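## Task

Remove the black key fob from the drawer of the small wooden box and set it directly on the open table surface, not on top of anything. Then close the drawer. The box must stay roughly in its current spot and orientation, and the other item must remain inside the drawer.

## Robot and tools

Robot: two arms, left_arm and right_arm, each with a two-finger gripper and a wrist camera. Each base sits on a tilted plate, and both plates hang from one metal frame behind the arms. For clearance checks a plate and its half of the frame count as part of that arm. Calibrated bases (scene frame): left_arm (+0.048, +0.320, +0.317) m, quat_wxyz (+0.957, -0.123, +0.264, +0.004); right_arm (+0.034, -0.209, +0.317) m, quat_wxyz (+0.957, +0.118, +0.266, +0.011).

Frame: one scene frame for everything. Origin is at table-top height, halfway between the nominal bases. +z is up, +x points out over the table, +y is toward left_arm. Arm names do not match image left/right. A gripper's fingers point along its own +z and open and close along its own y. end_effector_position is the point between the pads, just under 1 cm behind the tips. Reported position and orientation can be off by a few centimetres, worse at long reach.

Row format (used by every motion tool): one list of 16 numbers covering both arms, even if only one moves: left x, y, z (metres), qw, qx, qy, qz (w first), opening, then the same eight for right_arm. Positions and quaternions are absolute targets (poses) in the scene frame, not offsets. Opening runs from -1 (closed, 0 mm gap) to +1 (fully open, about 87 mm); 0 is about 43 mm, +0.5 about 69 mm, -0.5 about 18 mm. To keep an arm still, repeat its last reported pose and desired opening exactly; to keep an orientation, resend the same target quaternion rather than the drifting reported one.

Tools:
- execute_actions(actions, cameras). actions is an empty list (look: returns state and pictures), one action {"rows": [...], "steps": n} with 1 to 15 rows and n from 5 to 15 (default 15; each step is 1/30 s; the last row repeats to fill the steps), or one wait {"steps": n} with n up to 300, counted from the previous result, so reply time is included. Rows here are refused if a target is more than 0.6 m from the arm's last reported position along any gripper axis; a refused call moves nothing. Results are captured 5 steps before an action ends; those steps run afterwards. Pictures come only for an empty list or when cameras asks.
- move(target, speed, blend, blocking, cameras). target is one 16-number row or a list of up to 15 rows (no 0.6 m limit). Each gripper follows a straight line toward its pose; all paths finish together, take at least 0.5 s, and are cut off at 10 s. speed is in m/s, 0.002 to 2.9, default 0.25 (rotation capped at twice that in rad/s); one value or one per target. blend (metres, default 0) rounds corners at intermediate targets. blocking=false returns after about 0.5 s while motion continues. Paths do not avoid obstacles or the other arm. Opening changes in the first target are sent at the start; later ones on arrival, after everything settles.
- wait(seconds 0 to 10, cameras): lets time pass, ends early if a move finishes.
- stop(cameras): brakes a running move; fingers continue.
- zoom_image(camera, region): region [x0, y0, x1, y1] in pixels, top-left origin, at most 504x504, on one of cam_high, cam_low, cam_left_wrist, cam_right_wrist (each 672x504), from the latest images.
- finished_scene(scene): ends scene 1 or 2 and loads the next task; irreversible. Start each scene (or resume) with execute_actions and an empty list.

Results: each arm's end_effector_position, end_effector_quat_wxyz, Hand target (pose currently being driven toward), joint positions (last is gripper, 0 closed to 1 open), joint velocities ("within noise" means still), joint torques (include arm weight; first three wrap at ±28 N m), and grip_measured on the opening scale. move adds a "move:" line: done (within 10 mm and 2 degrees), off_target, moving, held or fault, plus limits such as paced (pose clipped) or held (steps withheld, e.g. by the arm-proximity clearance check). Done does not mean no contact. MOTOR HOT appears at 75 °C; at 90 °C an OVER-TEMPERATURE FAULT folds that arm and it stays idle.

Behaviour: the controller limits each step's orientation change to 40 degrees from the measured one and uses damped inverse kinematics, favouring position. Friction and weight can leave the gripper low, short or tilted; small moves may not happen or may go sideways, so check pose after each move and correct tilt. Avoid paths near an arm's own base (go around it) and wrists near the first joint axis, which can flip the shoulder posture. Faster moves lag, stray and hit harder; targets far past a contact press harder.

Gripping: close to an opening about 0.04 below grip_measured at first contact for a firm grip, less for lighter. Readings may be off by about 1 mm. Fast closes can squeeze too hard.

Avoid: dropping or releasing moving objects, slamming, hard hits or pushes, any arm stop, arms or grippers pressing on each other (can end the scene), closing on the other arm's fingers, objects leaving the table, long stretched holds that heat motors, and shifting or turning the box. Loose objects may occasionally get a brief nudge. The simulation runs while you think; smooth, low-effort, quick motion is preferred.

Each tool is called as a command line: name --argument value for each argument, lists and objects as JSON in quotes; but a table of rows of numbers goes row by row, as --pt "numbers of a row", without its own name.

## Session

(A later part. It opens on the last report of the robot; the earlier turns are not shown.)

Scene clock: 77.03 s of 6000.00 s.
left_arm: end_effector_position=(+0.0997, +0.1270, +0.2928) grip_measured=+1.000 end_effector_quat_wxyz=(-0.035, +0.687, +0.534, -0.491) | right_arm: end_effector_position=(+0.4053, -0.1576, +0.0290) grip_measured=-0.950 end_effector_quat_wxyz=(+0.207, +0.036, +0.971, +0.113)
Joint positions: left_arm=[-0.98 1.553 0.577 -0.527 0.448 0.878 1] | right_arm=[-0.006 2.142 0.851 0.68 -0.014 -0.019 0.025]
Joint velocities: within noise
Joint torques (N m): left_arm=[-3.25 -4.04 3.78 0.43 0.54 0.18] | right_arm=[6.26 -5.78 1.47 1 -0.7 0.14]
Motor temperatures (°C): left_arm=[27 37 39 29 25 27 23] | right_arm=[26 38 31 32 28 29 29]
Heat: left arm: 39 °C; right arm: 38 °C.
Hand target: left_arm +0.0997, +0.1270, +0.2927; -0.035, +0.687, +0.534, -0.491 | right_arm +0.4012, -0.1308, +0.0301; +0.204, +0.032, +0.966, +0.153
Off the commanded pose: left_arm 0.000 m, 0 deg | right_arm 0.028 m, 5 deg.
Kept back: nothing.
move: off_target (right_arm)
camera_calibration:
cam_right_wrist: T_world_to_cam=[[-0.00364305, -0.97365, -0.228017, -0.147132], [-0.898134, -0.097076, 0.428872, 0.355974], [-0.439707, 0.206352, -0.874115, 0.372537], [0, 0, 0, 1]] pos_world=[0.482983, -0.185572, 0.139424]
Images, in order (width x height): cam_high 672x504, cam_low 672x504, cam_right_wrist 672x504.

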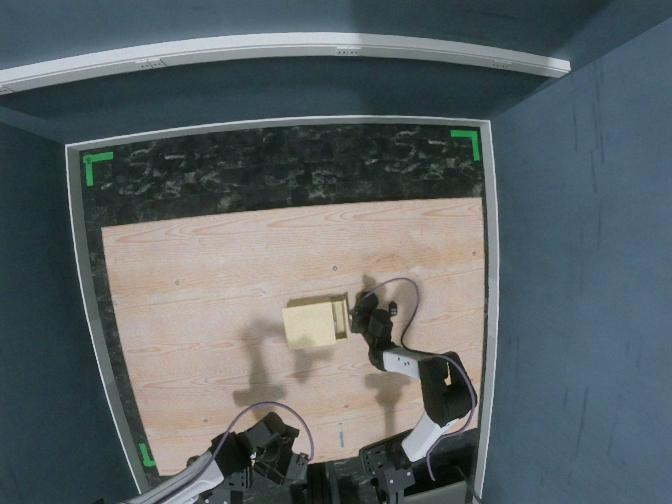

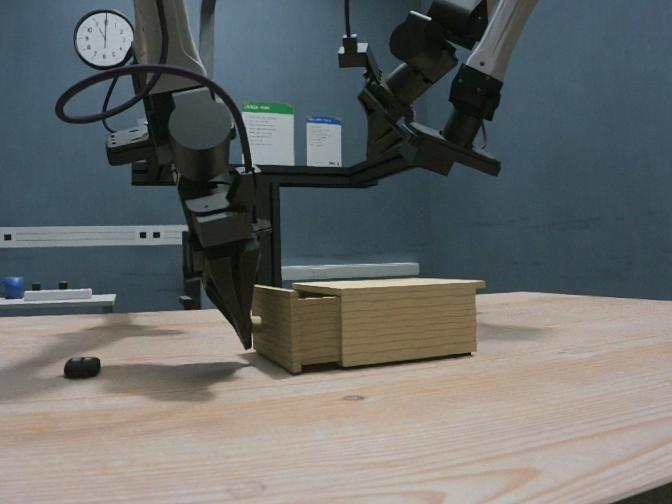

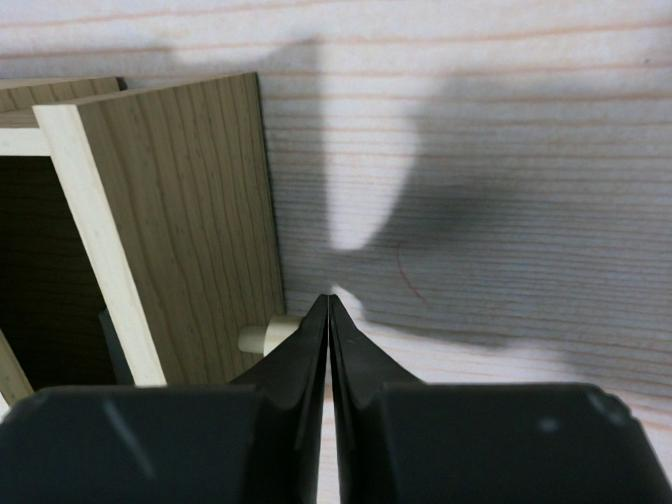

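move --target '[0.0997, 0.1270, 0.2928, -0.035, 0.687, 0.534, -0.491, 1, 0.400, -0.090, 0.029, 0.2053, 0.0325, 0.9661, 0.1530, -0.95]' --speed '[0.06]' --cameras '["cam_right_wrist", "cam_low", "cam_high"]'

zoom_image --camera "cam_high" --region '[260, 270, 440, 390]'

Scene clock: 78.50 s of 6000.00 s.
left_arm: end_effector_position=(+0.0997, +0.1270, +0.2928) grip_measured=+1.000 end_effector_quat_wxyz=(-0.035, +0.687, +0.534, -0.491) | right_arm: end_effector_position=(+0.3973, -0.1131, +0.0275) grip_measured=-0.950 end_effector_quat_wxyz=(+0.199, +0.034, +0.972, +0.120)
Joint positions: left_arm=[-0.98 1.553 0.577 -0.527 0.448 0.878 1] | right_arm=[0.109 2.192 0.866 0.696 0.066 0.049 0.025]
Joint velocities: within noise
Joint torques (N m): left_arm=[-3.23 -4.07 3.74 0.42 0.53 0.18] | right_arm=[6.45 -5.94 2.25 1.11 -0.58 0.07]
Motor temperatures (°C): left_arm=[27 37 39 29 25 27 23] | right_arm=[26 38 31 32 28 29 29]
Heat: left arm: 39 °C; right arm: 38 °C.
Hand target: left_arm +0.0997, +0.1270, +0.2927; -0.035, +0.687, +0.534, -0.491 | right_arm +0.3993, -0.0905, +0.0300; +0.204, +0.032, +0.966, +0.153
Off the commanded pose: left_arm 0.000 m, 0 deg | right_arm 0.023 m, 4 deg.
Kept back: nothing.
move: off_target (right_arm)
camera_calibration:
cam_right_wrist: T_world_to_cam=[[0.000411592, -0.970621, -0.240613, -0.105096], [-0.890238, -0.109954, 0.442026, 0.348815], [-0.455496, 0.214021, -0.864129, 0.365429], [0, 0, 0, 1]] pos_world=[0.477023, -0.141864, 0.136304]
Images, in order (width x height): cam_high 672x504, cam_low 672x504, cam_right_wrist 672x504.

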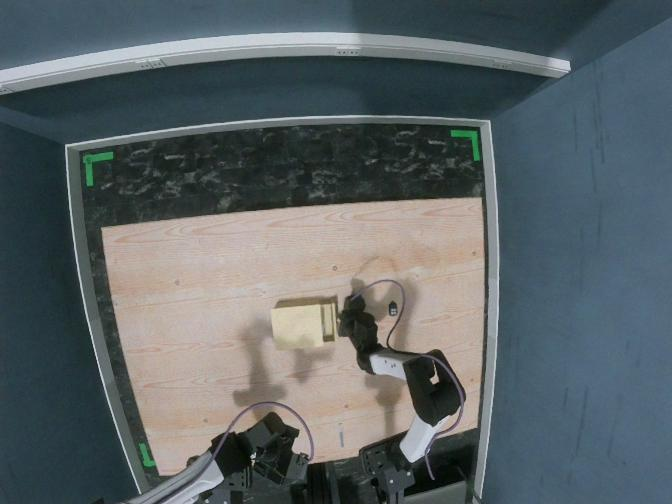

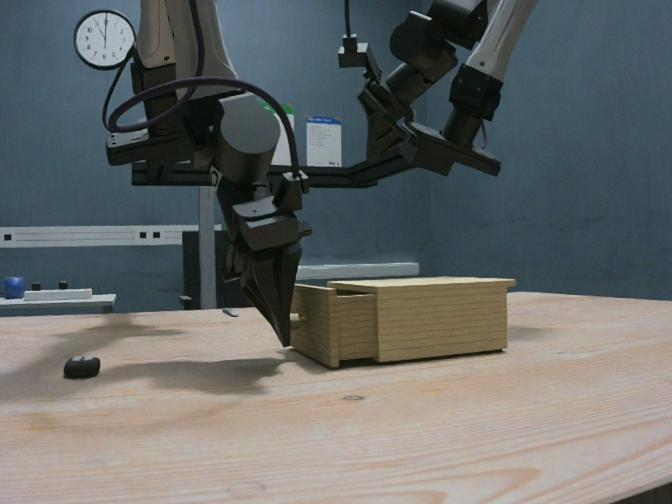

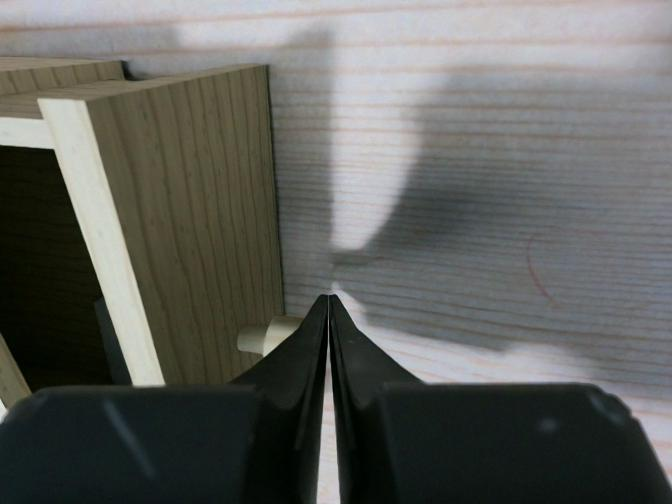

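Scaled by 2.800 from the camera's 672x504 image, which has a finer 960x720 frame.

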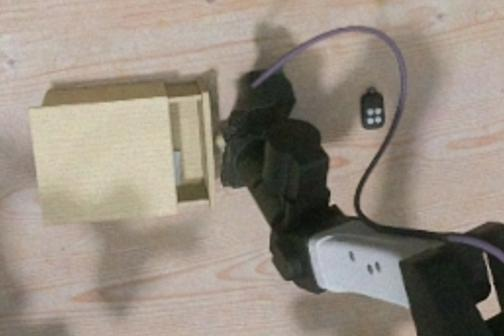

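execute_actions --actions '[]' --cameras '["cam_high"]'

Scene clock: 80.27 s of 6000.00 s.
left_arm: end_effector_position=(+0.0997, +0.1270, +0.2928) grip_measured=+1.000 end_effector_quat_wxyz=(-0.035, +0.687, +0.534, -0.491) | right_arm: end_effector_position=(+0.3973, -0.1132, +0.0275) grip_measured=-0.950 end_effector_quat_wxyz=(+0.199, +0.036, +0.972, +0.120)
Joint positions: left_arm=[-0.98 1.553 0.577 -0.527 0.448 0.878 1] | right_arm=[0.109 2.192 0.866 0.696 0.066 0.052 0.025]
Joint velocities: within noise
Joint torques (N m): left_arm=[-3.18 -4.07 3.74 0.43 0.54 0.18] | right_arm=[6.48 -5.83 2.33 1.14 -0.57 0.11]
Motor temperatures (°C): left_arm=[27 37 39 29 25 27 23] | right_arm=[26 37 31 32 28 29 29]
Heat: left arm: 39 °C; right arm: 37 °C.
Hand target: left_arm +0.0997, +0.1270, +0.2927; -0.035, +0.687, +0.534, -0.491 | right_arm +0.3993, -0.0906, +0.0299; +0.204, +0.032, +0.966, +0.153
Off the commanded pose: left_arm 0.000 m, 0 deg | right_arm 0.023 m, 4 deg.
Steps of this call (1-53: nothing new was sent). Readings (end_effector_position of left_arm | right_arm):
1: (+0.0997, +0.1270, +0.2928) | (+0.3973, -0.1132, +0.0275)
2: (+0.0997, +0.1270, +0.2928) | (+0.3973, -0.1132, +0.0275)
4: (+0.0997, +0.1270, +0.2928) | (+0.3973, -0.1132, +0.0275)
8: (+0.0997, +0.1270, +0.2928) | (+0.3973, -0.1131, +0.0275)
53: the state above
Images, in order (width x height): cam_high 672x504.

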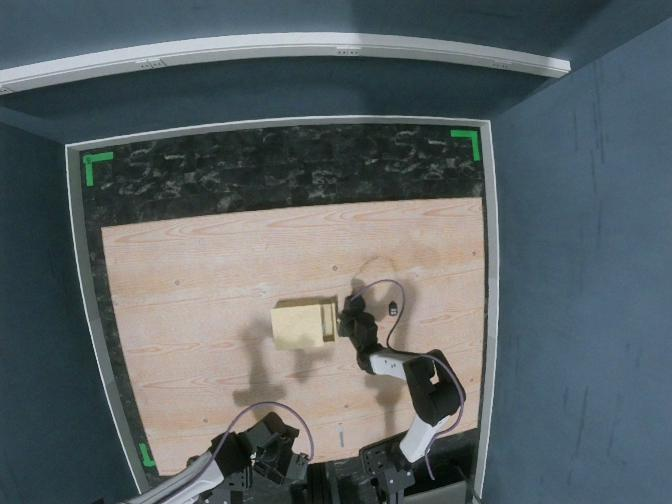

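move --pt "0.40 0.25 0.15 0.2008 -0.0538 0.9448 -0.2531 -0.95 0.400 -0.095 0.029 0.2053 0.0325 0.9661 0.1530 -0.95" --pt "0.40 0.20 0.035 0.2008 -0.0538 0.9448 -0.2531 -0.95 0.400 -0.095 0.029 0.2053 0.0325 0.9661 0.1530 -0.95" --speed '[0.4,0.15]' --blend '[0.02,0]' --cameras '["cam_high","cam_left_wrist"]'

Scene clock: 85.13 s of 6000.00 s.
left_arm: end_effector_position=(+0.3985, +0.2004, +0.0383) grip_measured=-0.950 end_effector_quat_wxyz=(+0.197, -0.052, +0.944, -0.261) | right_arm: end_effector_position=(+0.3973, -0.1132, +0.0275) grip_measured=-0.950 end_effector_quat_wxyz=(+0.199, +0.036, +0.972, +0.120)
Joint positions: left_arm=[-0.064 2.22 0.821 0.778 0.256 -0.09 0.025] | right_arm=[0.109 2.192 0.866 0.696 0.066 0.052 0.025]
Joint velocities: within noise
Joint torques (N m): left_arm=[-3.47 -7.49 1.11 1.54 0.11 0.14] | right_arm=[5.23 -6.31 1.84 1.09 -0.69 0.02]
Motor temperatures (°C): left_arm=[27 38 38 30 25 27 23] | right_arm=[26 37 31 32 28 29 29]
Heat: left arm: 38 °C; right arm: 37 °C.
Hand target: left_arm +0.3999, +0.2000, +0.0351; +0.201, -0.054, +0.945, -0.253 | right_arm +0.3996, -0.0954, +0.0297; +0.205, +0.032, +0.966, +0.152
Off the commanded pose: left_arm 0.004 m, 1 deg | right_arm 0.018 m, 4 deg.
Kept back: nothing.
move: off_target (right_arm)
camera_calibration:
cam_left_wrist: T_world_to_cam=[[-0.00272278, -0.865259, 0.501318, 0.153319], [-0.905529, 0.214832, 0.365874, 0.328477], [-0.424275, -0.452962, -0.784102, 0.430795], [0, 0, 0, 1]] pos_world=[0.480638, 0.257227, 0.140744]
Images, in order (width x height): cam_high 672x504, cam_left_wrist 672x504.

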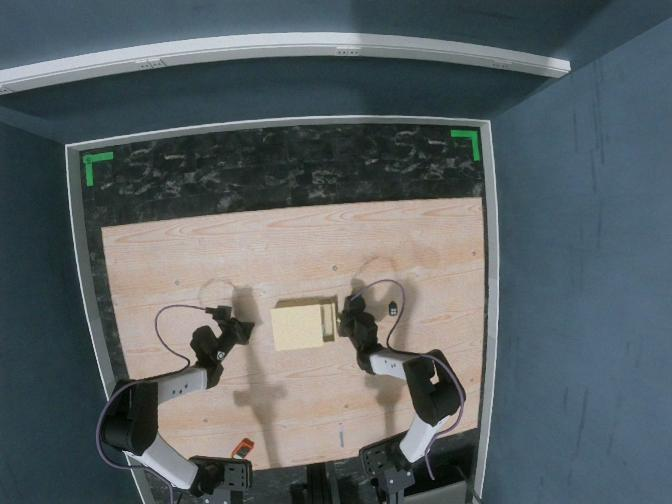

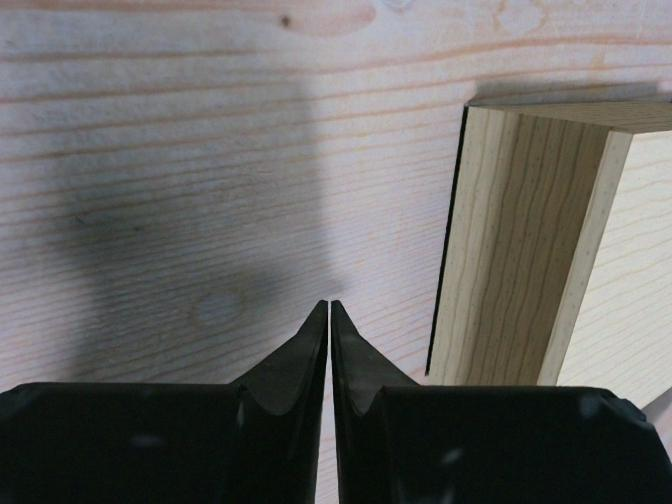

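zoom_image --camera "cam_high" --region '[250, 280, 370, 370]'

Scaled by 4.200 from the camera's 672x504 image, which has a finer 960x720 frame.

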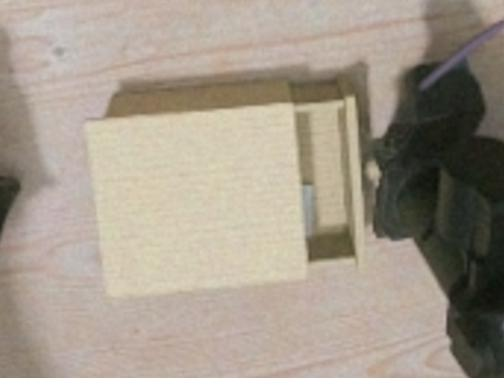

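move --pt "0.40 0.15 0.030 0.2008 -0.0538 0.9448 -0.2531 -0.95 0.400 -0.095 0.029 0.2053 0.0325 0.9661 0.1530 -0.95" --pt "0.40 0.110 0.030 0.2008 -0.0538 0.9448 -0.2531 -0.95 0.400 -0.095 0.029 0.2053 0.0325 0.9661 0.1530 -0.95" --speed '[0.12,0.04]' --cameras '["cam_high","cam_left_wrist"]'

Scene clock: 88.17 s of 6000.00 s.
left_arm: end_effector_position=(+0.4021, +0.1240, +0.0292) grip_measured=-0.950 end_effector_quat_wxyz=(+0.202, -0.055, +0.948, -0.240) | right_arm: end_effector_position=(+0.3973, -0.1132, +0.0275) grip_measured=-0.950 end_effector_quat_wxyz=(+0.199, +0.036, +0.972, +0.120)
Joint positions: left_arm=[-0.283 2.353 0.933 0.821 0.033 -0.212 0.025] | right_arm=[0.109 2.192 0.866 0.696 0.066 0.052 0.025]
Joint velocities: within noise
Joint torques (N m): left_arm=[-6.42 -7.16 1.99 1.61 0.31 0.01] | right_arm=[5.12 -6.41 1.83 1.09 -0.68 0]
Motor temperatures (°C): left_arm=[27 39 38 30 25 27 23] | right_arm=[26 37 30 32 28 29 29]
Heat: left arm: 39 °C; right arm: 37 °C.
Hand target: left_arm +0.3997, +0.1103, +0.0304; +0.201, -0.054, +0.945, -0.253 | right_arm +0.3996, -0.0954, +0.0297; +0.205, +0.032, +0.966, +0.152
Off the commanded pose: left_arm 0.014 m, 2 deg | right_arm 0.018 m, 4 deg.
Kept back: nothing.
move: off_target (left_arm, right_arm)
camera_calibration:
cam_left_wrist: T_world_to_cam=[[0.00989225, -0.884814, 0.46584, 0.0900887], [-0.909989, 0.18515, 0.370998, 0.356755], [-0.414514, -0.427579, -0.803339, 0.384057], [0, 0, 0, 1]] pos_world=[0.482949, 0.177873, 0.134206]
Images, in order (width x height): cam_high 672x504, cam_left_wrist 672x504.

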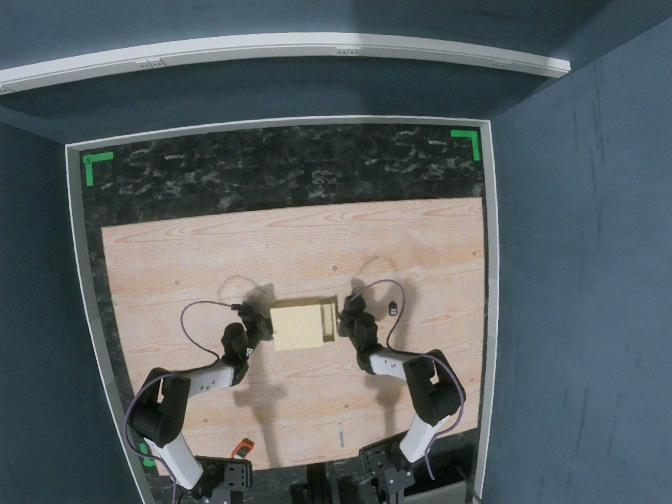

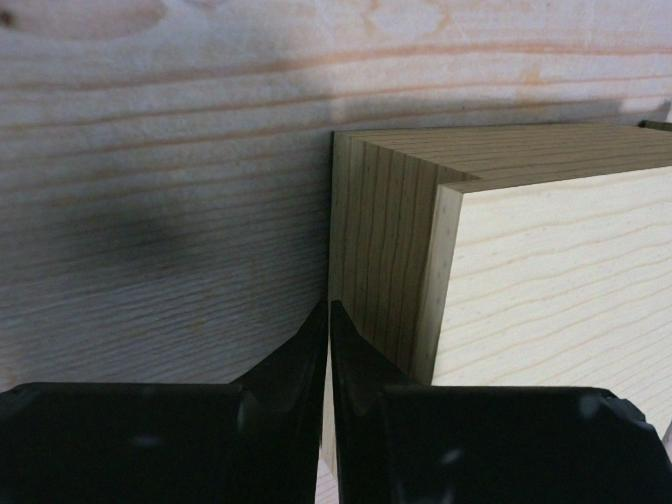

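move --target '[0.40,0.090,0.030,0.2008,-0.0538,0.9448,-0.2531,-0.95,0.400,-0.095,0.029,0.2053,0.0325,0.9661,0.1530,-0.95]' --speed 0.03 --cameras '["cam_high"]'

zoom_image --camera "cam_high" --region '[250, 280, 370, 370]'

Scene clock: 89.30 s of 6000.00 s.
left_arm: end_effector_position=(+0.4061, +0.1241, +0.0236) grip_measured=-0.951 end_effector_quat_wxyz=(+0.210, -0.061, +0.954, -0.208) | right_arm: end_effector_position=(+0.3973, -0.1145, +0.0271) grip_measured=-0.950 end_effector_quat_wxyz=(+0.199, +0.036, +0.973, +0.116)
Joint positions: left_arm=[-0.308 2.372 0.957 0.82 -0.054 -0.219 0.025] | right_arm=[0.109 2.192 0.866 0.696 0.074 0.052 0.025]
Joint velocities: within noise
Joint torques (N m): left_arm=[-8.73 -7.01 2.67 1.55 0.73 -0.22] | right_arm=[5.15 -6.3 1.74 1.12 -0.74 0]
Motor temperatures (°C): left_arm=[27 39 38 30 25 27 23] | right_arm=[26 37 30 32 28 29 29]
Heat: left arm: 39 °C; right arm: 37 °C.
Hand target: left_arm +0.3986, +0.0917, +0.0314; +0.200, -0.053, +0.945, -0.252 | right_arm +0.3995, -0.0954, +0.0298; +0.205, +0.032, +0.966, +0.152
Off the commanded pose: left_arm 0.035 m, 5 deg | right_arm 0.020 m, 4 deg.
Kept back: nothing.
move: off_target (left_arm, right_arm)
Images, in order (width x height): cam_high 672x504.

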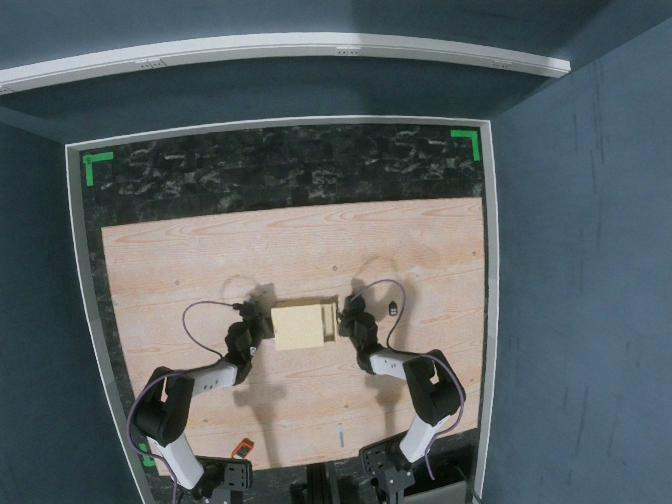

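Scaled by 4.200 from the camera's 672x504 image, which has a finer 960x720 frame.

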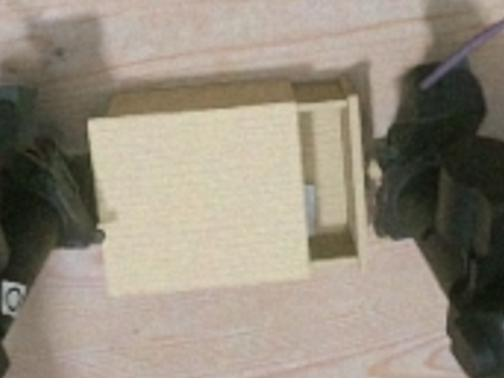

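move --target '[0.40,0.085,0.032,0.2008,-0.0538,0.9448,-0.2531,-0.95,0.400,-0.125,0.031,0.2053,0.0325,0.9661,0.1530,-0.95]' --speed 0.03 --cameras '["cam_high"]'

zoom_image --camera "cam_high" --region '[250, 280, 370, 370]'

Scene clock: 90.80 s of 6000.00 s.
left_arm: end_effector_position=(+0.4070, +0.1071, +0.0287) grip_measured=-0.951 end_effector_quat_wxyz=(+0.211, -0.060, +0.950, -0.221) | right_arm: end_effector_position=(+0.3915, -0.1289, +0.0224) grip_measured=-0.950 end_effector_quat_wxyz=(+0.192, +0.037, +0.972, +0.134)
Joint positions: left_arm=[-0.341 2.38 0.973 0.819 -0.057 -0.243 0.025] | right_arm=[0.047 2.192 0.853 0.697 -0.012 0.025 0.025]
Joint velocities: within noise
Joint torques (N m): left_arm=[-7.13 -7.39 2.19 1.5 0.61 -0.03] | right_arm=[3 -9.33 0.29 0.95 -0.56 -0.18]
Motor temperatures (°C): left_arm=[27 39 38 30 25 27 23] | right_arm=[26 37 30 32 28 29 29]
Heat: left arm: 39 °C; right arm: 37 °C.
Hand target: left_arm +0.3993, +0.0859, +0.0326; +0.200, -0.054, +0.945, -0.253 | right_arm +0.3999, -0.1251, +0.0309; +0.205, +0.032, +0.966, +0.152
Off the commanded pose: left_arm 0.023 m, 4 deg | right_arm 0.013 m, 3 deg.
Kept back: nothing.
move: off_target (left_arm, right_arm)
Images, in order (width x height): cam_high 672x504.

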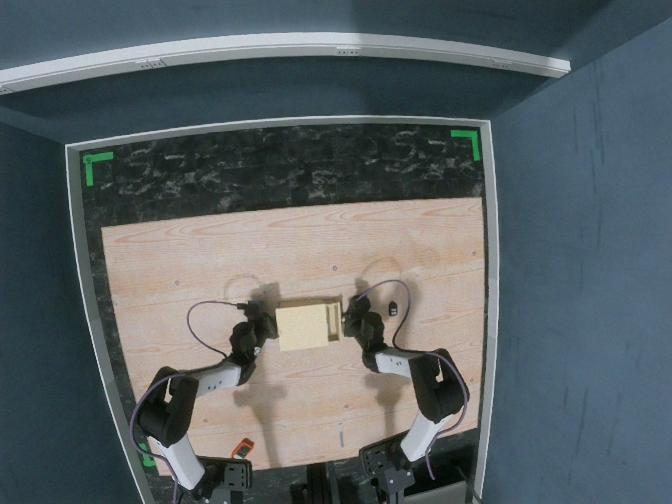

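Scaled by 4.200 from the camera's 672x504 image, which has a finer 960x720 frame.

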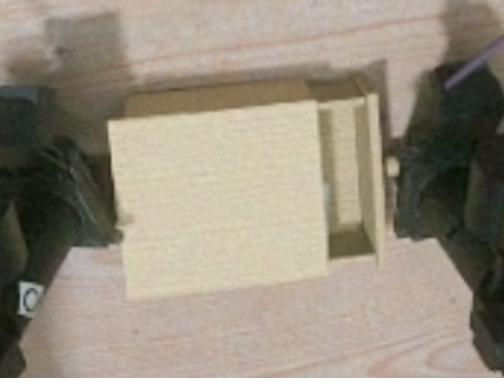

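move --target '[0.397,0.070,0.036,0.2008,-0.0538,0.9448,-0.2531,-0.95,0.402,-0.090,0.040,0.2053,0.0325,0.9661,0.1530,-0.95]' --speed 0.03 --cameras '["cam_high"]'

zoom_image --camera "cam_high" --region '[250, 280, 370, 370]'

Scene clock: 92.87 s of 6000.00 s.
left_arm: end_effector_position=(+0.4061, +0.1058, +0.0292) grip_measured=-0.951 end_effector_quat_wxyz=(+0.213, -0.063, +0.953, -0.206) | right_arm: end_effector_position=(+0.3914, -0.1201, +0.0252) grip_measured=-0.951 end_effector_quat_wxyz=(+0.193, +0.038, +0.975, +0.104)
Joint positions: left_arm=[-0.361 2.38 0.973 0.816 -0.103 -0.251 0.025] | right_arm=[0.105 2.192 0.853 0.697 0.095 0.049 0.025]
Joint velocities: within noise
Joint torques (N m): left_arm=[-9.14 -6.95 2.77 1.5 0.74 -0.24] | right_arm=[7.66 -9.14 1.55 0.85 -0.81 0.15]
Motor temperatures (°C): left_arm=[28 40 38 30 25 27 23] | right_arm=[26 37 30 32 28 29 29]
Heat: left arm: 40 °C; right arm: 37 °C.
Hand target: left_arm +0.3955, +0.0720, +0.0375; +0.200, -0.053, +0.945, -0.252 | right_arm +0.4010, -0.0909, +0.0404; +0.205, +0.032, +0.966, +0.153
Off the commanded pose: left_arm 0.038 m, 6 deg | right_arm 0.035 m, 6 deg.
Kept back: nothing.
move: off_target (left_arm, right_arm)
Images, in order (width x height): cam_high 672x504.

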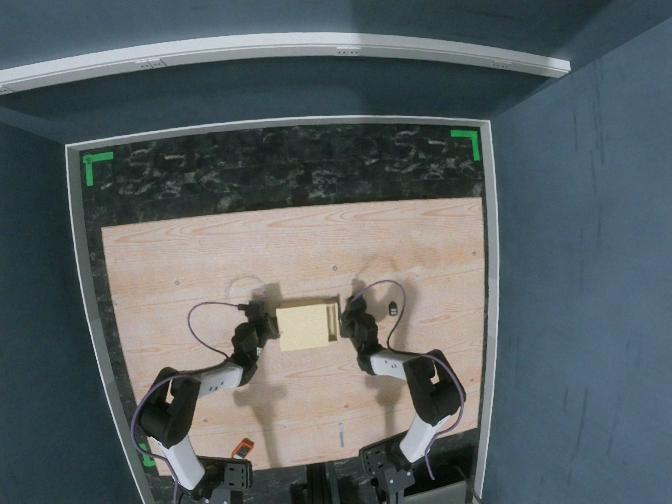

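Scaled by 4.200 from the camera's 672x504 image, which has a finer 960x720 frame.

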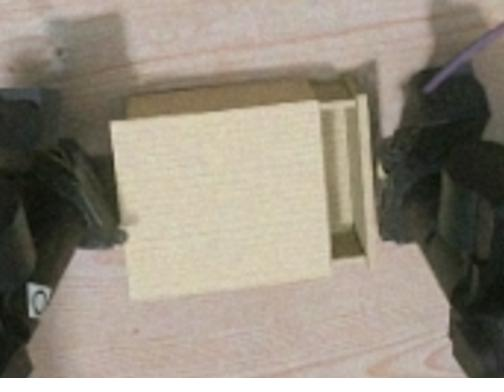

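move --target '[0.397,0.066,0.036,0.2008,-0.0538,0.9448,-0.2531,-0.95,0.402,-0.062,0.043,0.2053,0.0325,0.9661,0.1530,-0.95]' --speed 0.03 --cameras '["cam_high"]'

zoom_image --camera "cam_high" --region '[250, 280, 370, 370]'

Scene clock: 94.33 s of 6000.00 s.
left_arm: end_effector_position=(+0.4052, +0.1011, +0.0289) grip_measured=-0.951 end_effector_quat_wxyz=(+0.211, -0.063, +0.953, -0.206) | right_arm: end_effector_position=(+0.3907, -0.1011, +0.0310) grip_measured=-0.951 end_effector_quat_wxyz=(+0.190, +0.038, +0.977, +0.091)
Joint positions: left_arm=[-0.372 2.388 0.983 0.81 -0.112 -0.257 0.025] | right_arm=[0.176 2.192 0.867 0.67 0.177 0.089 0.025]
Joint velocities: within noise
Joint torques (N m): left_arm=[-9.1 -7.05 2.85 1.54 0.73 -0.22] | right_arm=[8.73 -7.75 2.85 1.04 -0.93 0.19]
Motor temperatures (°C): left_arm=[28 40 38 31 25 27 23] | right_arm=[26 37 30 32 28 29 29]
Heat: left arm: 40 °C; right arm: 37 °C.
Hand target: left_arm +0.3956, +0.0679, +0.0375; +0.200, -0.053, +0.945, -0.252 | right_arm +0.4002, -0.0635, +0.0448; +0.204, +0.032, +0.967, +0.152
Off the commanded pose: left_arm 0.037 m, 6 deg | right_arm 0.042 m, 7 deg.
Kept back: nothing.
move: off_target (left_arm, right_arm)
Images, in order (width x height): cam_high 672x504.

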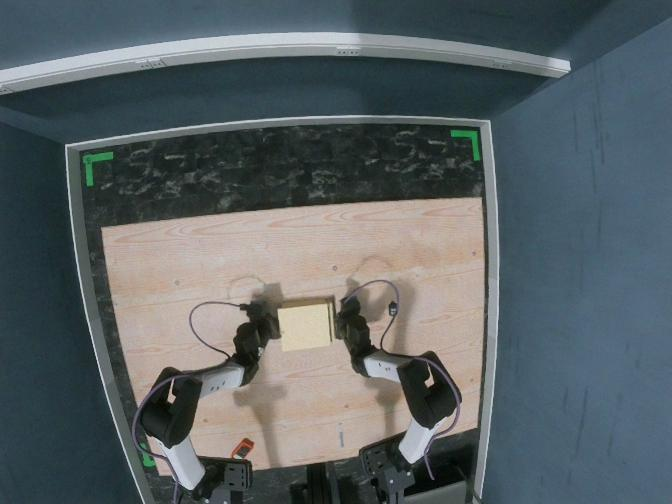

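Scaled by 4.200 from the camera's 672x504 image, which has a finer 960x720 frame.

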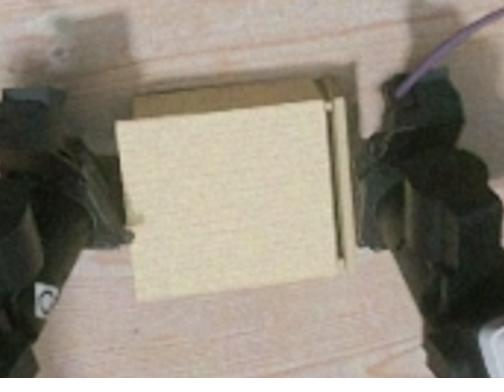

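move --target '[0.397,0.066,0.036,0.2008,-0.0538,0.9448,-0.2531,-0.95,0.403,-0.048,0.043,0.2053,0.0325,0.9661,0.1530,-0.95]' --speed 0.03 --cameras '["cam_high","cam_low"]'

zoom_image --camera "cam_high" --region '[250, 280, 370, 370]'

Scene clock: 95.33 s of 6000.00 s.
left_arm: end_effector_position=(+0.4053, +0.1015, +0.0287) grip_measured=-0.951 end_effector_quat_wxyz=(+0.211, -0.063, +0.954, -0.205) | right_arm: end_effector_position=(+0.3909, -0.1007, +0.0318) grip_measured=-0.951 end_effector_quat_wxyz=(+0.187, +0.040, +0.979, +0.070)
Joint positions: left_arm=[-0.372 2.388 0.983 0.81 -0.114 -0.257 0.025] | right_arm=[0.198 2.192 0.879 0.646 0.237 0.102 0.024]
Joint velocities: within noise
Joint torques (N m): left_arm=[-9.13 -7.05 2.77 1.52 0.74 -0.21] | right_arm=[10.04 -6.94 3.19 1.1 -1.24 0.29]
Motor temperatures (°C): left_arm=[28 40 38 31 25 27 23] | right_arm=[27 37 30 32 28 29 29]
Heat: left arm: 40 °C; right arm: 37 °C.
Hand target: left_arm +0.3957, +0.0679, +0.0375; +0.200, -0.053, +0.945, -0.252 | right_arm +0.4000, -0.0508, +0.0467; +0.203, +0.031, +0.967, +0.151
Off the commanded pose: left_arm 0.037 m, 6 deg | right_arm 0.055 m, 10 deg.
Kept back: nothing.
move: off_target (left_arm, right_arm)
Images, in order (width x height): cam_high 672x504, cam_low 672x504.

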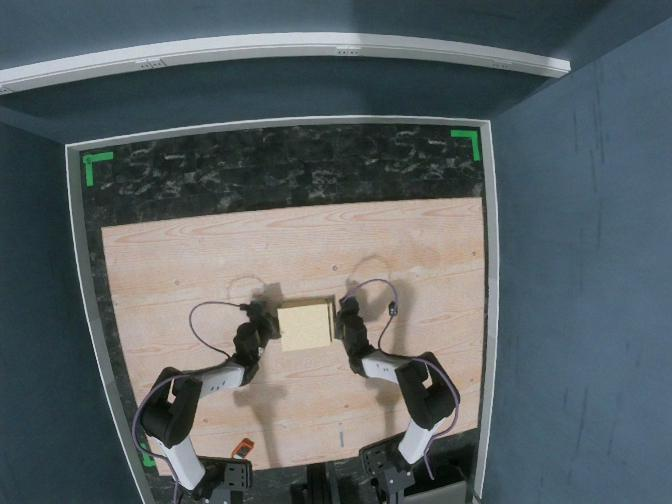

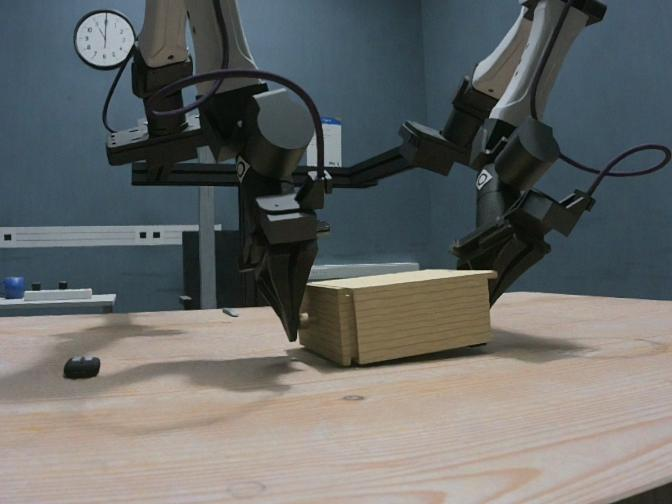

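Scaled by 4.200 from the camera's 672x504 image, which has a finer 960x720 frame.

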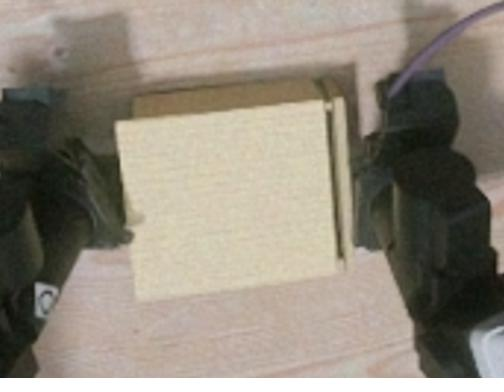

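zoom_image --camera "cam_low" --region '[280, 250, 420, 380]'

Scaled by 3.600 from the camera's 672x504 image, which has a finer 960x720 frame.

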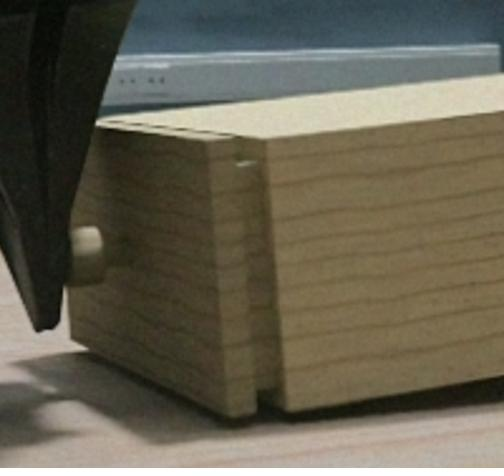

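zoom_image --camera "cam_high" --region '[310, 294, 350, 354]'

Scaled by 8.400 from the camera's 672x504 image, which has a finer 960x720 frame.

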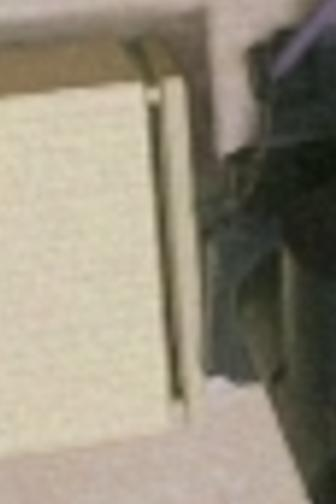

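zoom_image --camera "cam_low" --region '[330, 280, 370, 310]'

Scaled by 12.600 from the camera's 672x504 image, which has a finer 960x720 frame.

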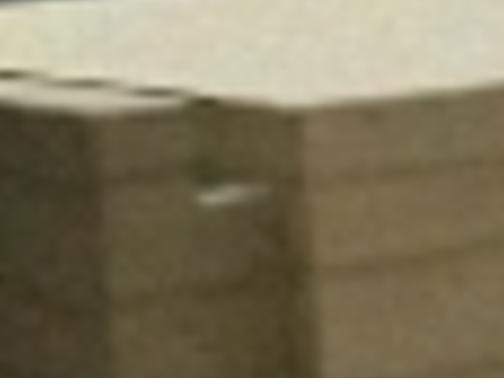

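move --target '[0.404,0.062,0.031,0.2008,-0.0538,0.9448,-0.2531,-0.95,0.394,-0.050,0.031,0.2053,0.0325,0.9661,0.1530,-0.95]' --speed 0.03 --cameras '["cam_high","cam_low"]'

zoom_image --camera "cam_low" --region '[280, 250, 420, 380]'

Scene clock: 98.87 s of 6000.00 s.
left_arm: end_effector_position=(+0.4090, +0.0941, +0.0236) grip_measured=-0.951 end_effector_quat_wxyz=(+0.207, -0.061, +0.955, -0.205) | right_arm: end_effector_position=(+0.3899, -0.0947, +0.0262) grip_measured=-0.951 end_effector_quat_wxyz=(+0.195, +0.042, +0.977, +0.076)
Joint positions: left_arm=[-0.38 2.412 1.03 0.778 -0.118 -0.261 0.024] | right_arm=[0.204 2.226 0.879 0.698 0.232 0.107 0.024]
Joint velocities: within noise
Joint torques (N m): left_arm=[-8.43 -7.42 2.88 1.59 0.78 -0.15] | right_arm=[8.47 -5.78 2.41 1.18 -1.22 0.18]
Motor temperatures (°C): left_arm=[29 41 37 31 25 27 23] | right_arm=[27 37 30 32 29 29 28]
Heat: left arm: 41 °C; right arm: 37 °C.
Hand target: left_arm +0.4029, +0.0636, +0.0324; +0.200, -0.053, +0.945, -0.252 | right_arm +0.3916, -0.0523, +0.0343; +0.203, +0.032, +0.967, +0.151
Off the commanded pose: left_arm 0.033 m, 6 deg | right_arm 0.045 m, 9 deg.
Kept back: nothing.
move: off_target (left_arm, right_arm)
Images, in order (width x height): cam_high 672x504, cam_low 672x504.

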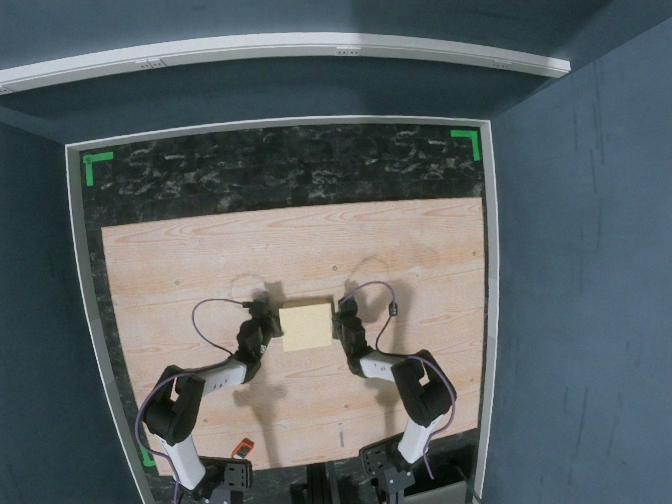

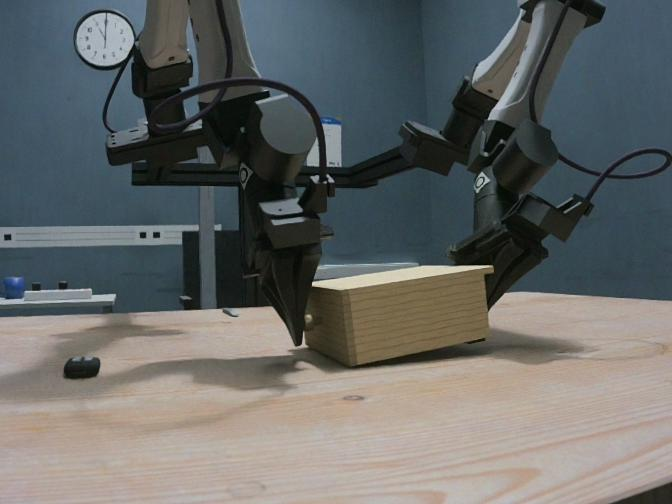

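Scaled by 3.600 from the camera's 672x504 image, which has a finer 960x720 frame.

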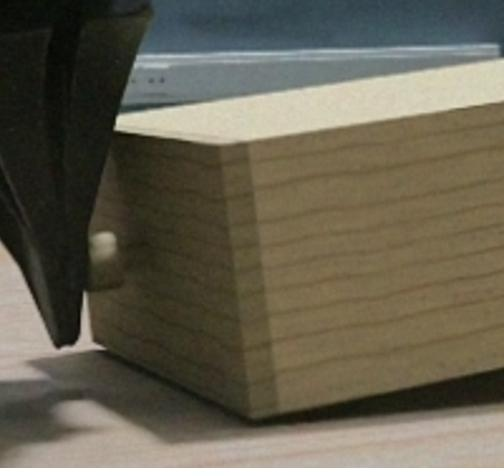

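move --target '[0.407,0.076,0.016,0.2008,-0.0538,0.9448,-0.2531,-0.95,0.394,-0.075,0.028,0.2053,0.0325,0.9661,0.1530,-0.95]' --speed 0.03 --cameras '["cam_high","cam_low"]'

zoom_image --camera "cam_low" --region '[280, 230, 520, 380]'

zoom_image --camera "cam_high" --region '[250, 280, 370, 370]'

Scene clock: 100.40 s of 6000.00 s.
left_arm: end_effector_position=(+0.4069, +0.0932, +0.0128) grip_measured=-0.951 end_effector_quat_wxyz=(+0.200, -0.059, +0.954, -0.216) | right_arm: end_effector_position=(+0.3912, -0.0938, +0.0249) grip_measured=-0.951 end_effector_quat_wxyz=(+0.194, +0.038, +0.974, +0.108)
Joint positions: left_arm=[-0.361 2.449 1.059 0.778 -0.08 -0.255 0.024] | right_arm=[0.172 2.226 0.879 0.704 0.14 0.092 0.024]
Joint velocities: within noise
Joint torques (N m): left_arm=[-5.6 -7.68 2.4 1.74 0.8 0.08] | right_arm=[4.81 -6.54 0.68 1.31 -0.95 -0.11]
Motor temperatures (°C): left_arm=[29 41 37 31 25 27 23] | right_arm=[27 37 30 32 29 29 28]
Heat: left arm: 41 °C; right arm: 37 °C.
Hand target: left_arm +0.4066, +0.0766, +0.0167; +0.200, -0.054, +0.945, -0.252 | right_arm +0.3934, -0.0755, +0.0289; +0.204, +0.032, +0.967, +0.152
Off the commanded pose: left_arm 0.017 m, 4 deg | right_arm 0.019 m, 5 deg.
Kept back: nothing.
move: off_target (left_arm, right_arm)
Images, in order (width x height): cam_high 672x504, cam_low 672x504.

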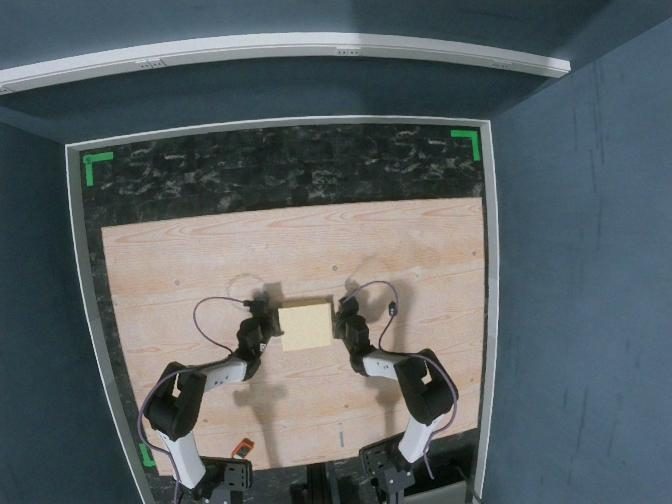

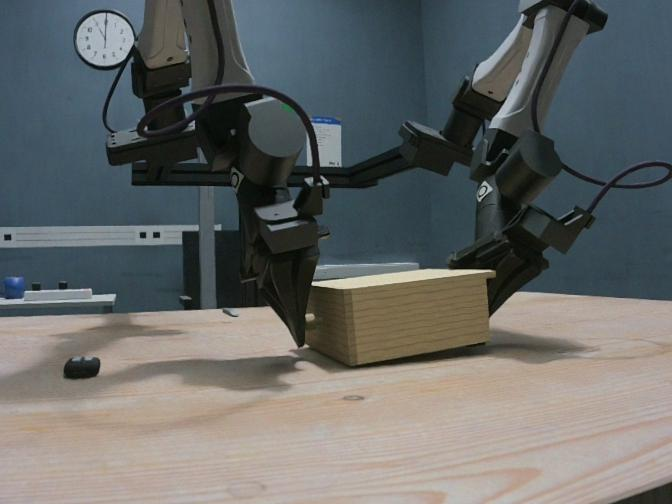

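Scaled by 2.100 from the camera's 672x504 image, which has a finer 960x720 frame.

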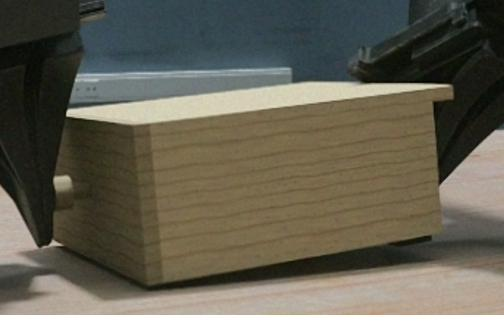

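Scaled by 4.200 from the camera's 672x504 image, which has a finer 960x720 frame.

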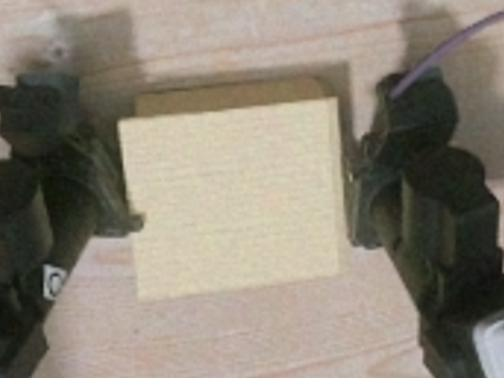

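move --pt "0.407 0.100 0.012 0.2008 -0.0538 0.9448 -0.2531 -0.95 0.394 -0.098 0.027 0.2053 0.0325 0.9661 0.1530 -0.95" --pt "0.404 0.128 0.012 0.2008 -0.0538 0.9448 -0.2531 -0.95 0.394 -0.122 0.029 0.2053 0.0325 0.9661 0.1530 -0.95" --speed '[0.03,0.03]' --cameras '["cam_high","cam_low"]'

zoom_image --camera "cam_low" --region '[280, 230, 520, 380]'

zoom_image --camera "cam_high" --region '[250, 280, 370, 370]'

Scene clock: 103.37 s of 6000.00 s.
left_arm: end_effector_position=(+0.3952, +0.1180, +0.0095) grip_measured=-0.951 end_effector_quat_wxyz=(+0.190, -0.054, +0.945, -0.262) | right_arm: end_effector_position=(+0.3762, -0.1160, +0.0174) grip_measured=-0.950 end_effector_quat_wxyz=(+0.180, +0.033, +0.971, +0.152)
Joint positions: left_arm=[-0.258 2.437 0.986 0.836 0.1 -0.21 0.025] | right_arm=[0.062 2.226 0.836 0.725 -0.035 0.035 0.025]
Joint velocities: within noise
Joint torques (N m): left_arm=[-2.84 -10.54 0.23 1.48 0.17 0.34] | right_arm=[2.41 -10.69 -0.02 0.93 -0.3 -0.28]
Motor temperatures (°C): left_arm=[29 42 37 31 25 27 23] | right_arm=[27 37 30 32 29 29 28]
Heat: left arm: 42 °C; right arm: 37 °C.
Hand target: left_arm +0.4039, +0.1278, +0.0119; +0.201, -0.054, +0.945, -0.253 | right_arm +0.3937, -0.1219, +0.0285; +0.205, +0.032, +0.966, +0.153
Off the commanded pose: left_arm 0.014 m, 2 deg | right_arm 0.022 m, 3 deg.
Kept back: nothing.
move: off_target (left_arm, right_arm)
Images, in order (width x height): cam_high 672x504, cam_low 672x504.

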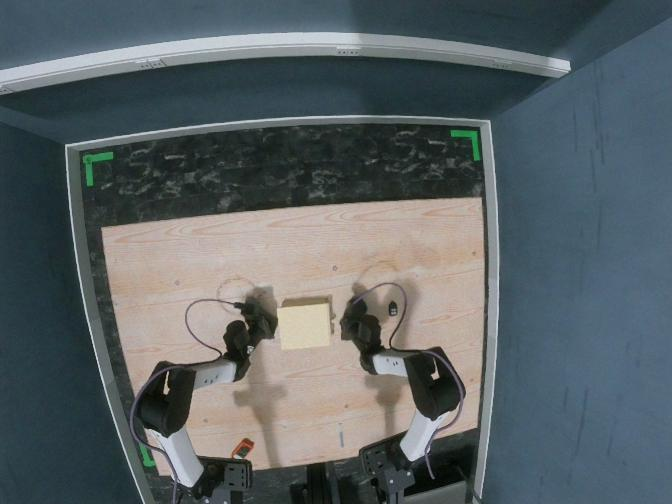

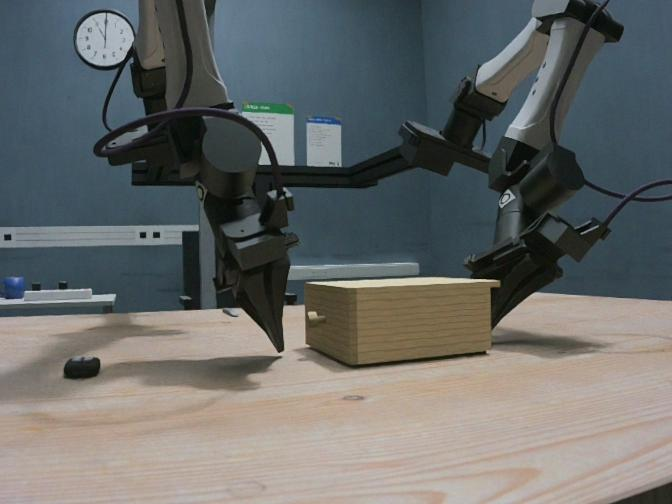

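Scaled by 2.100 from the camera's 672x504 image, which has a finer 960x720 frame.

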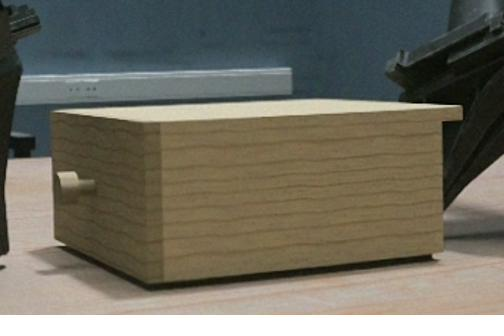

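Scaled by 4.200 from the camera's 672x504 image, which has a finer 960x720 frame.

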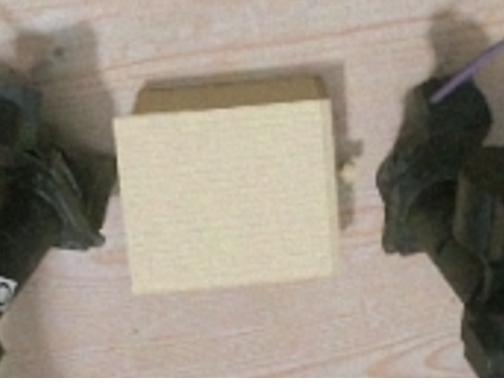

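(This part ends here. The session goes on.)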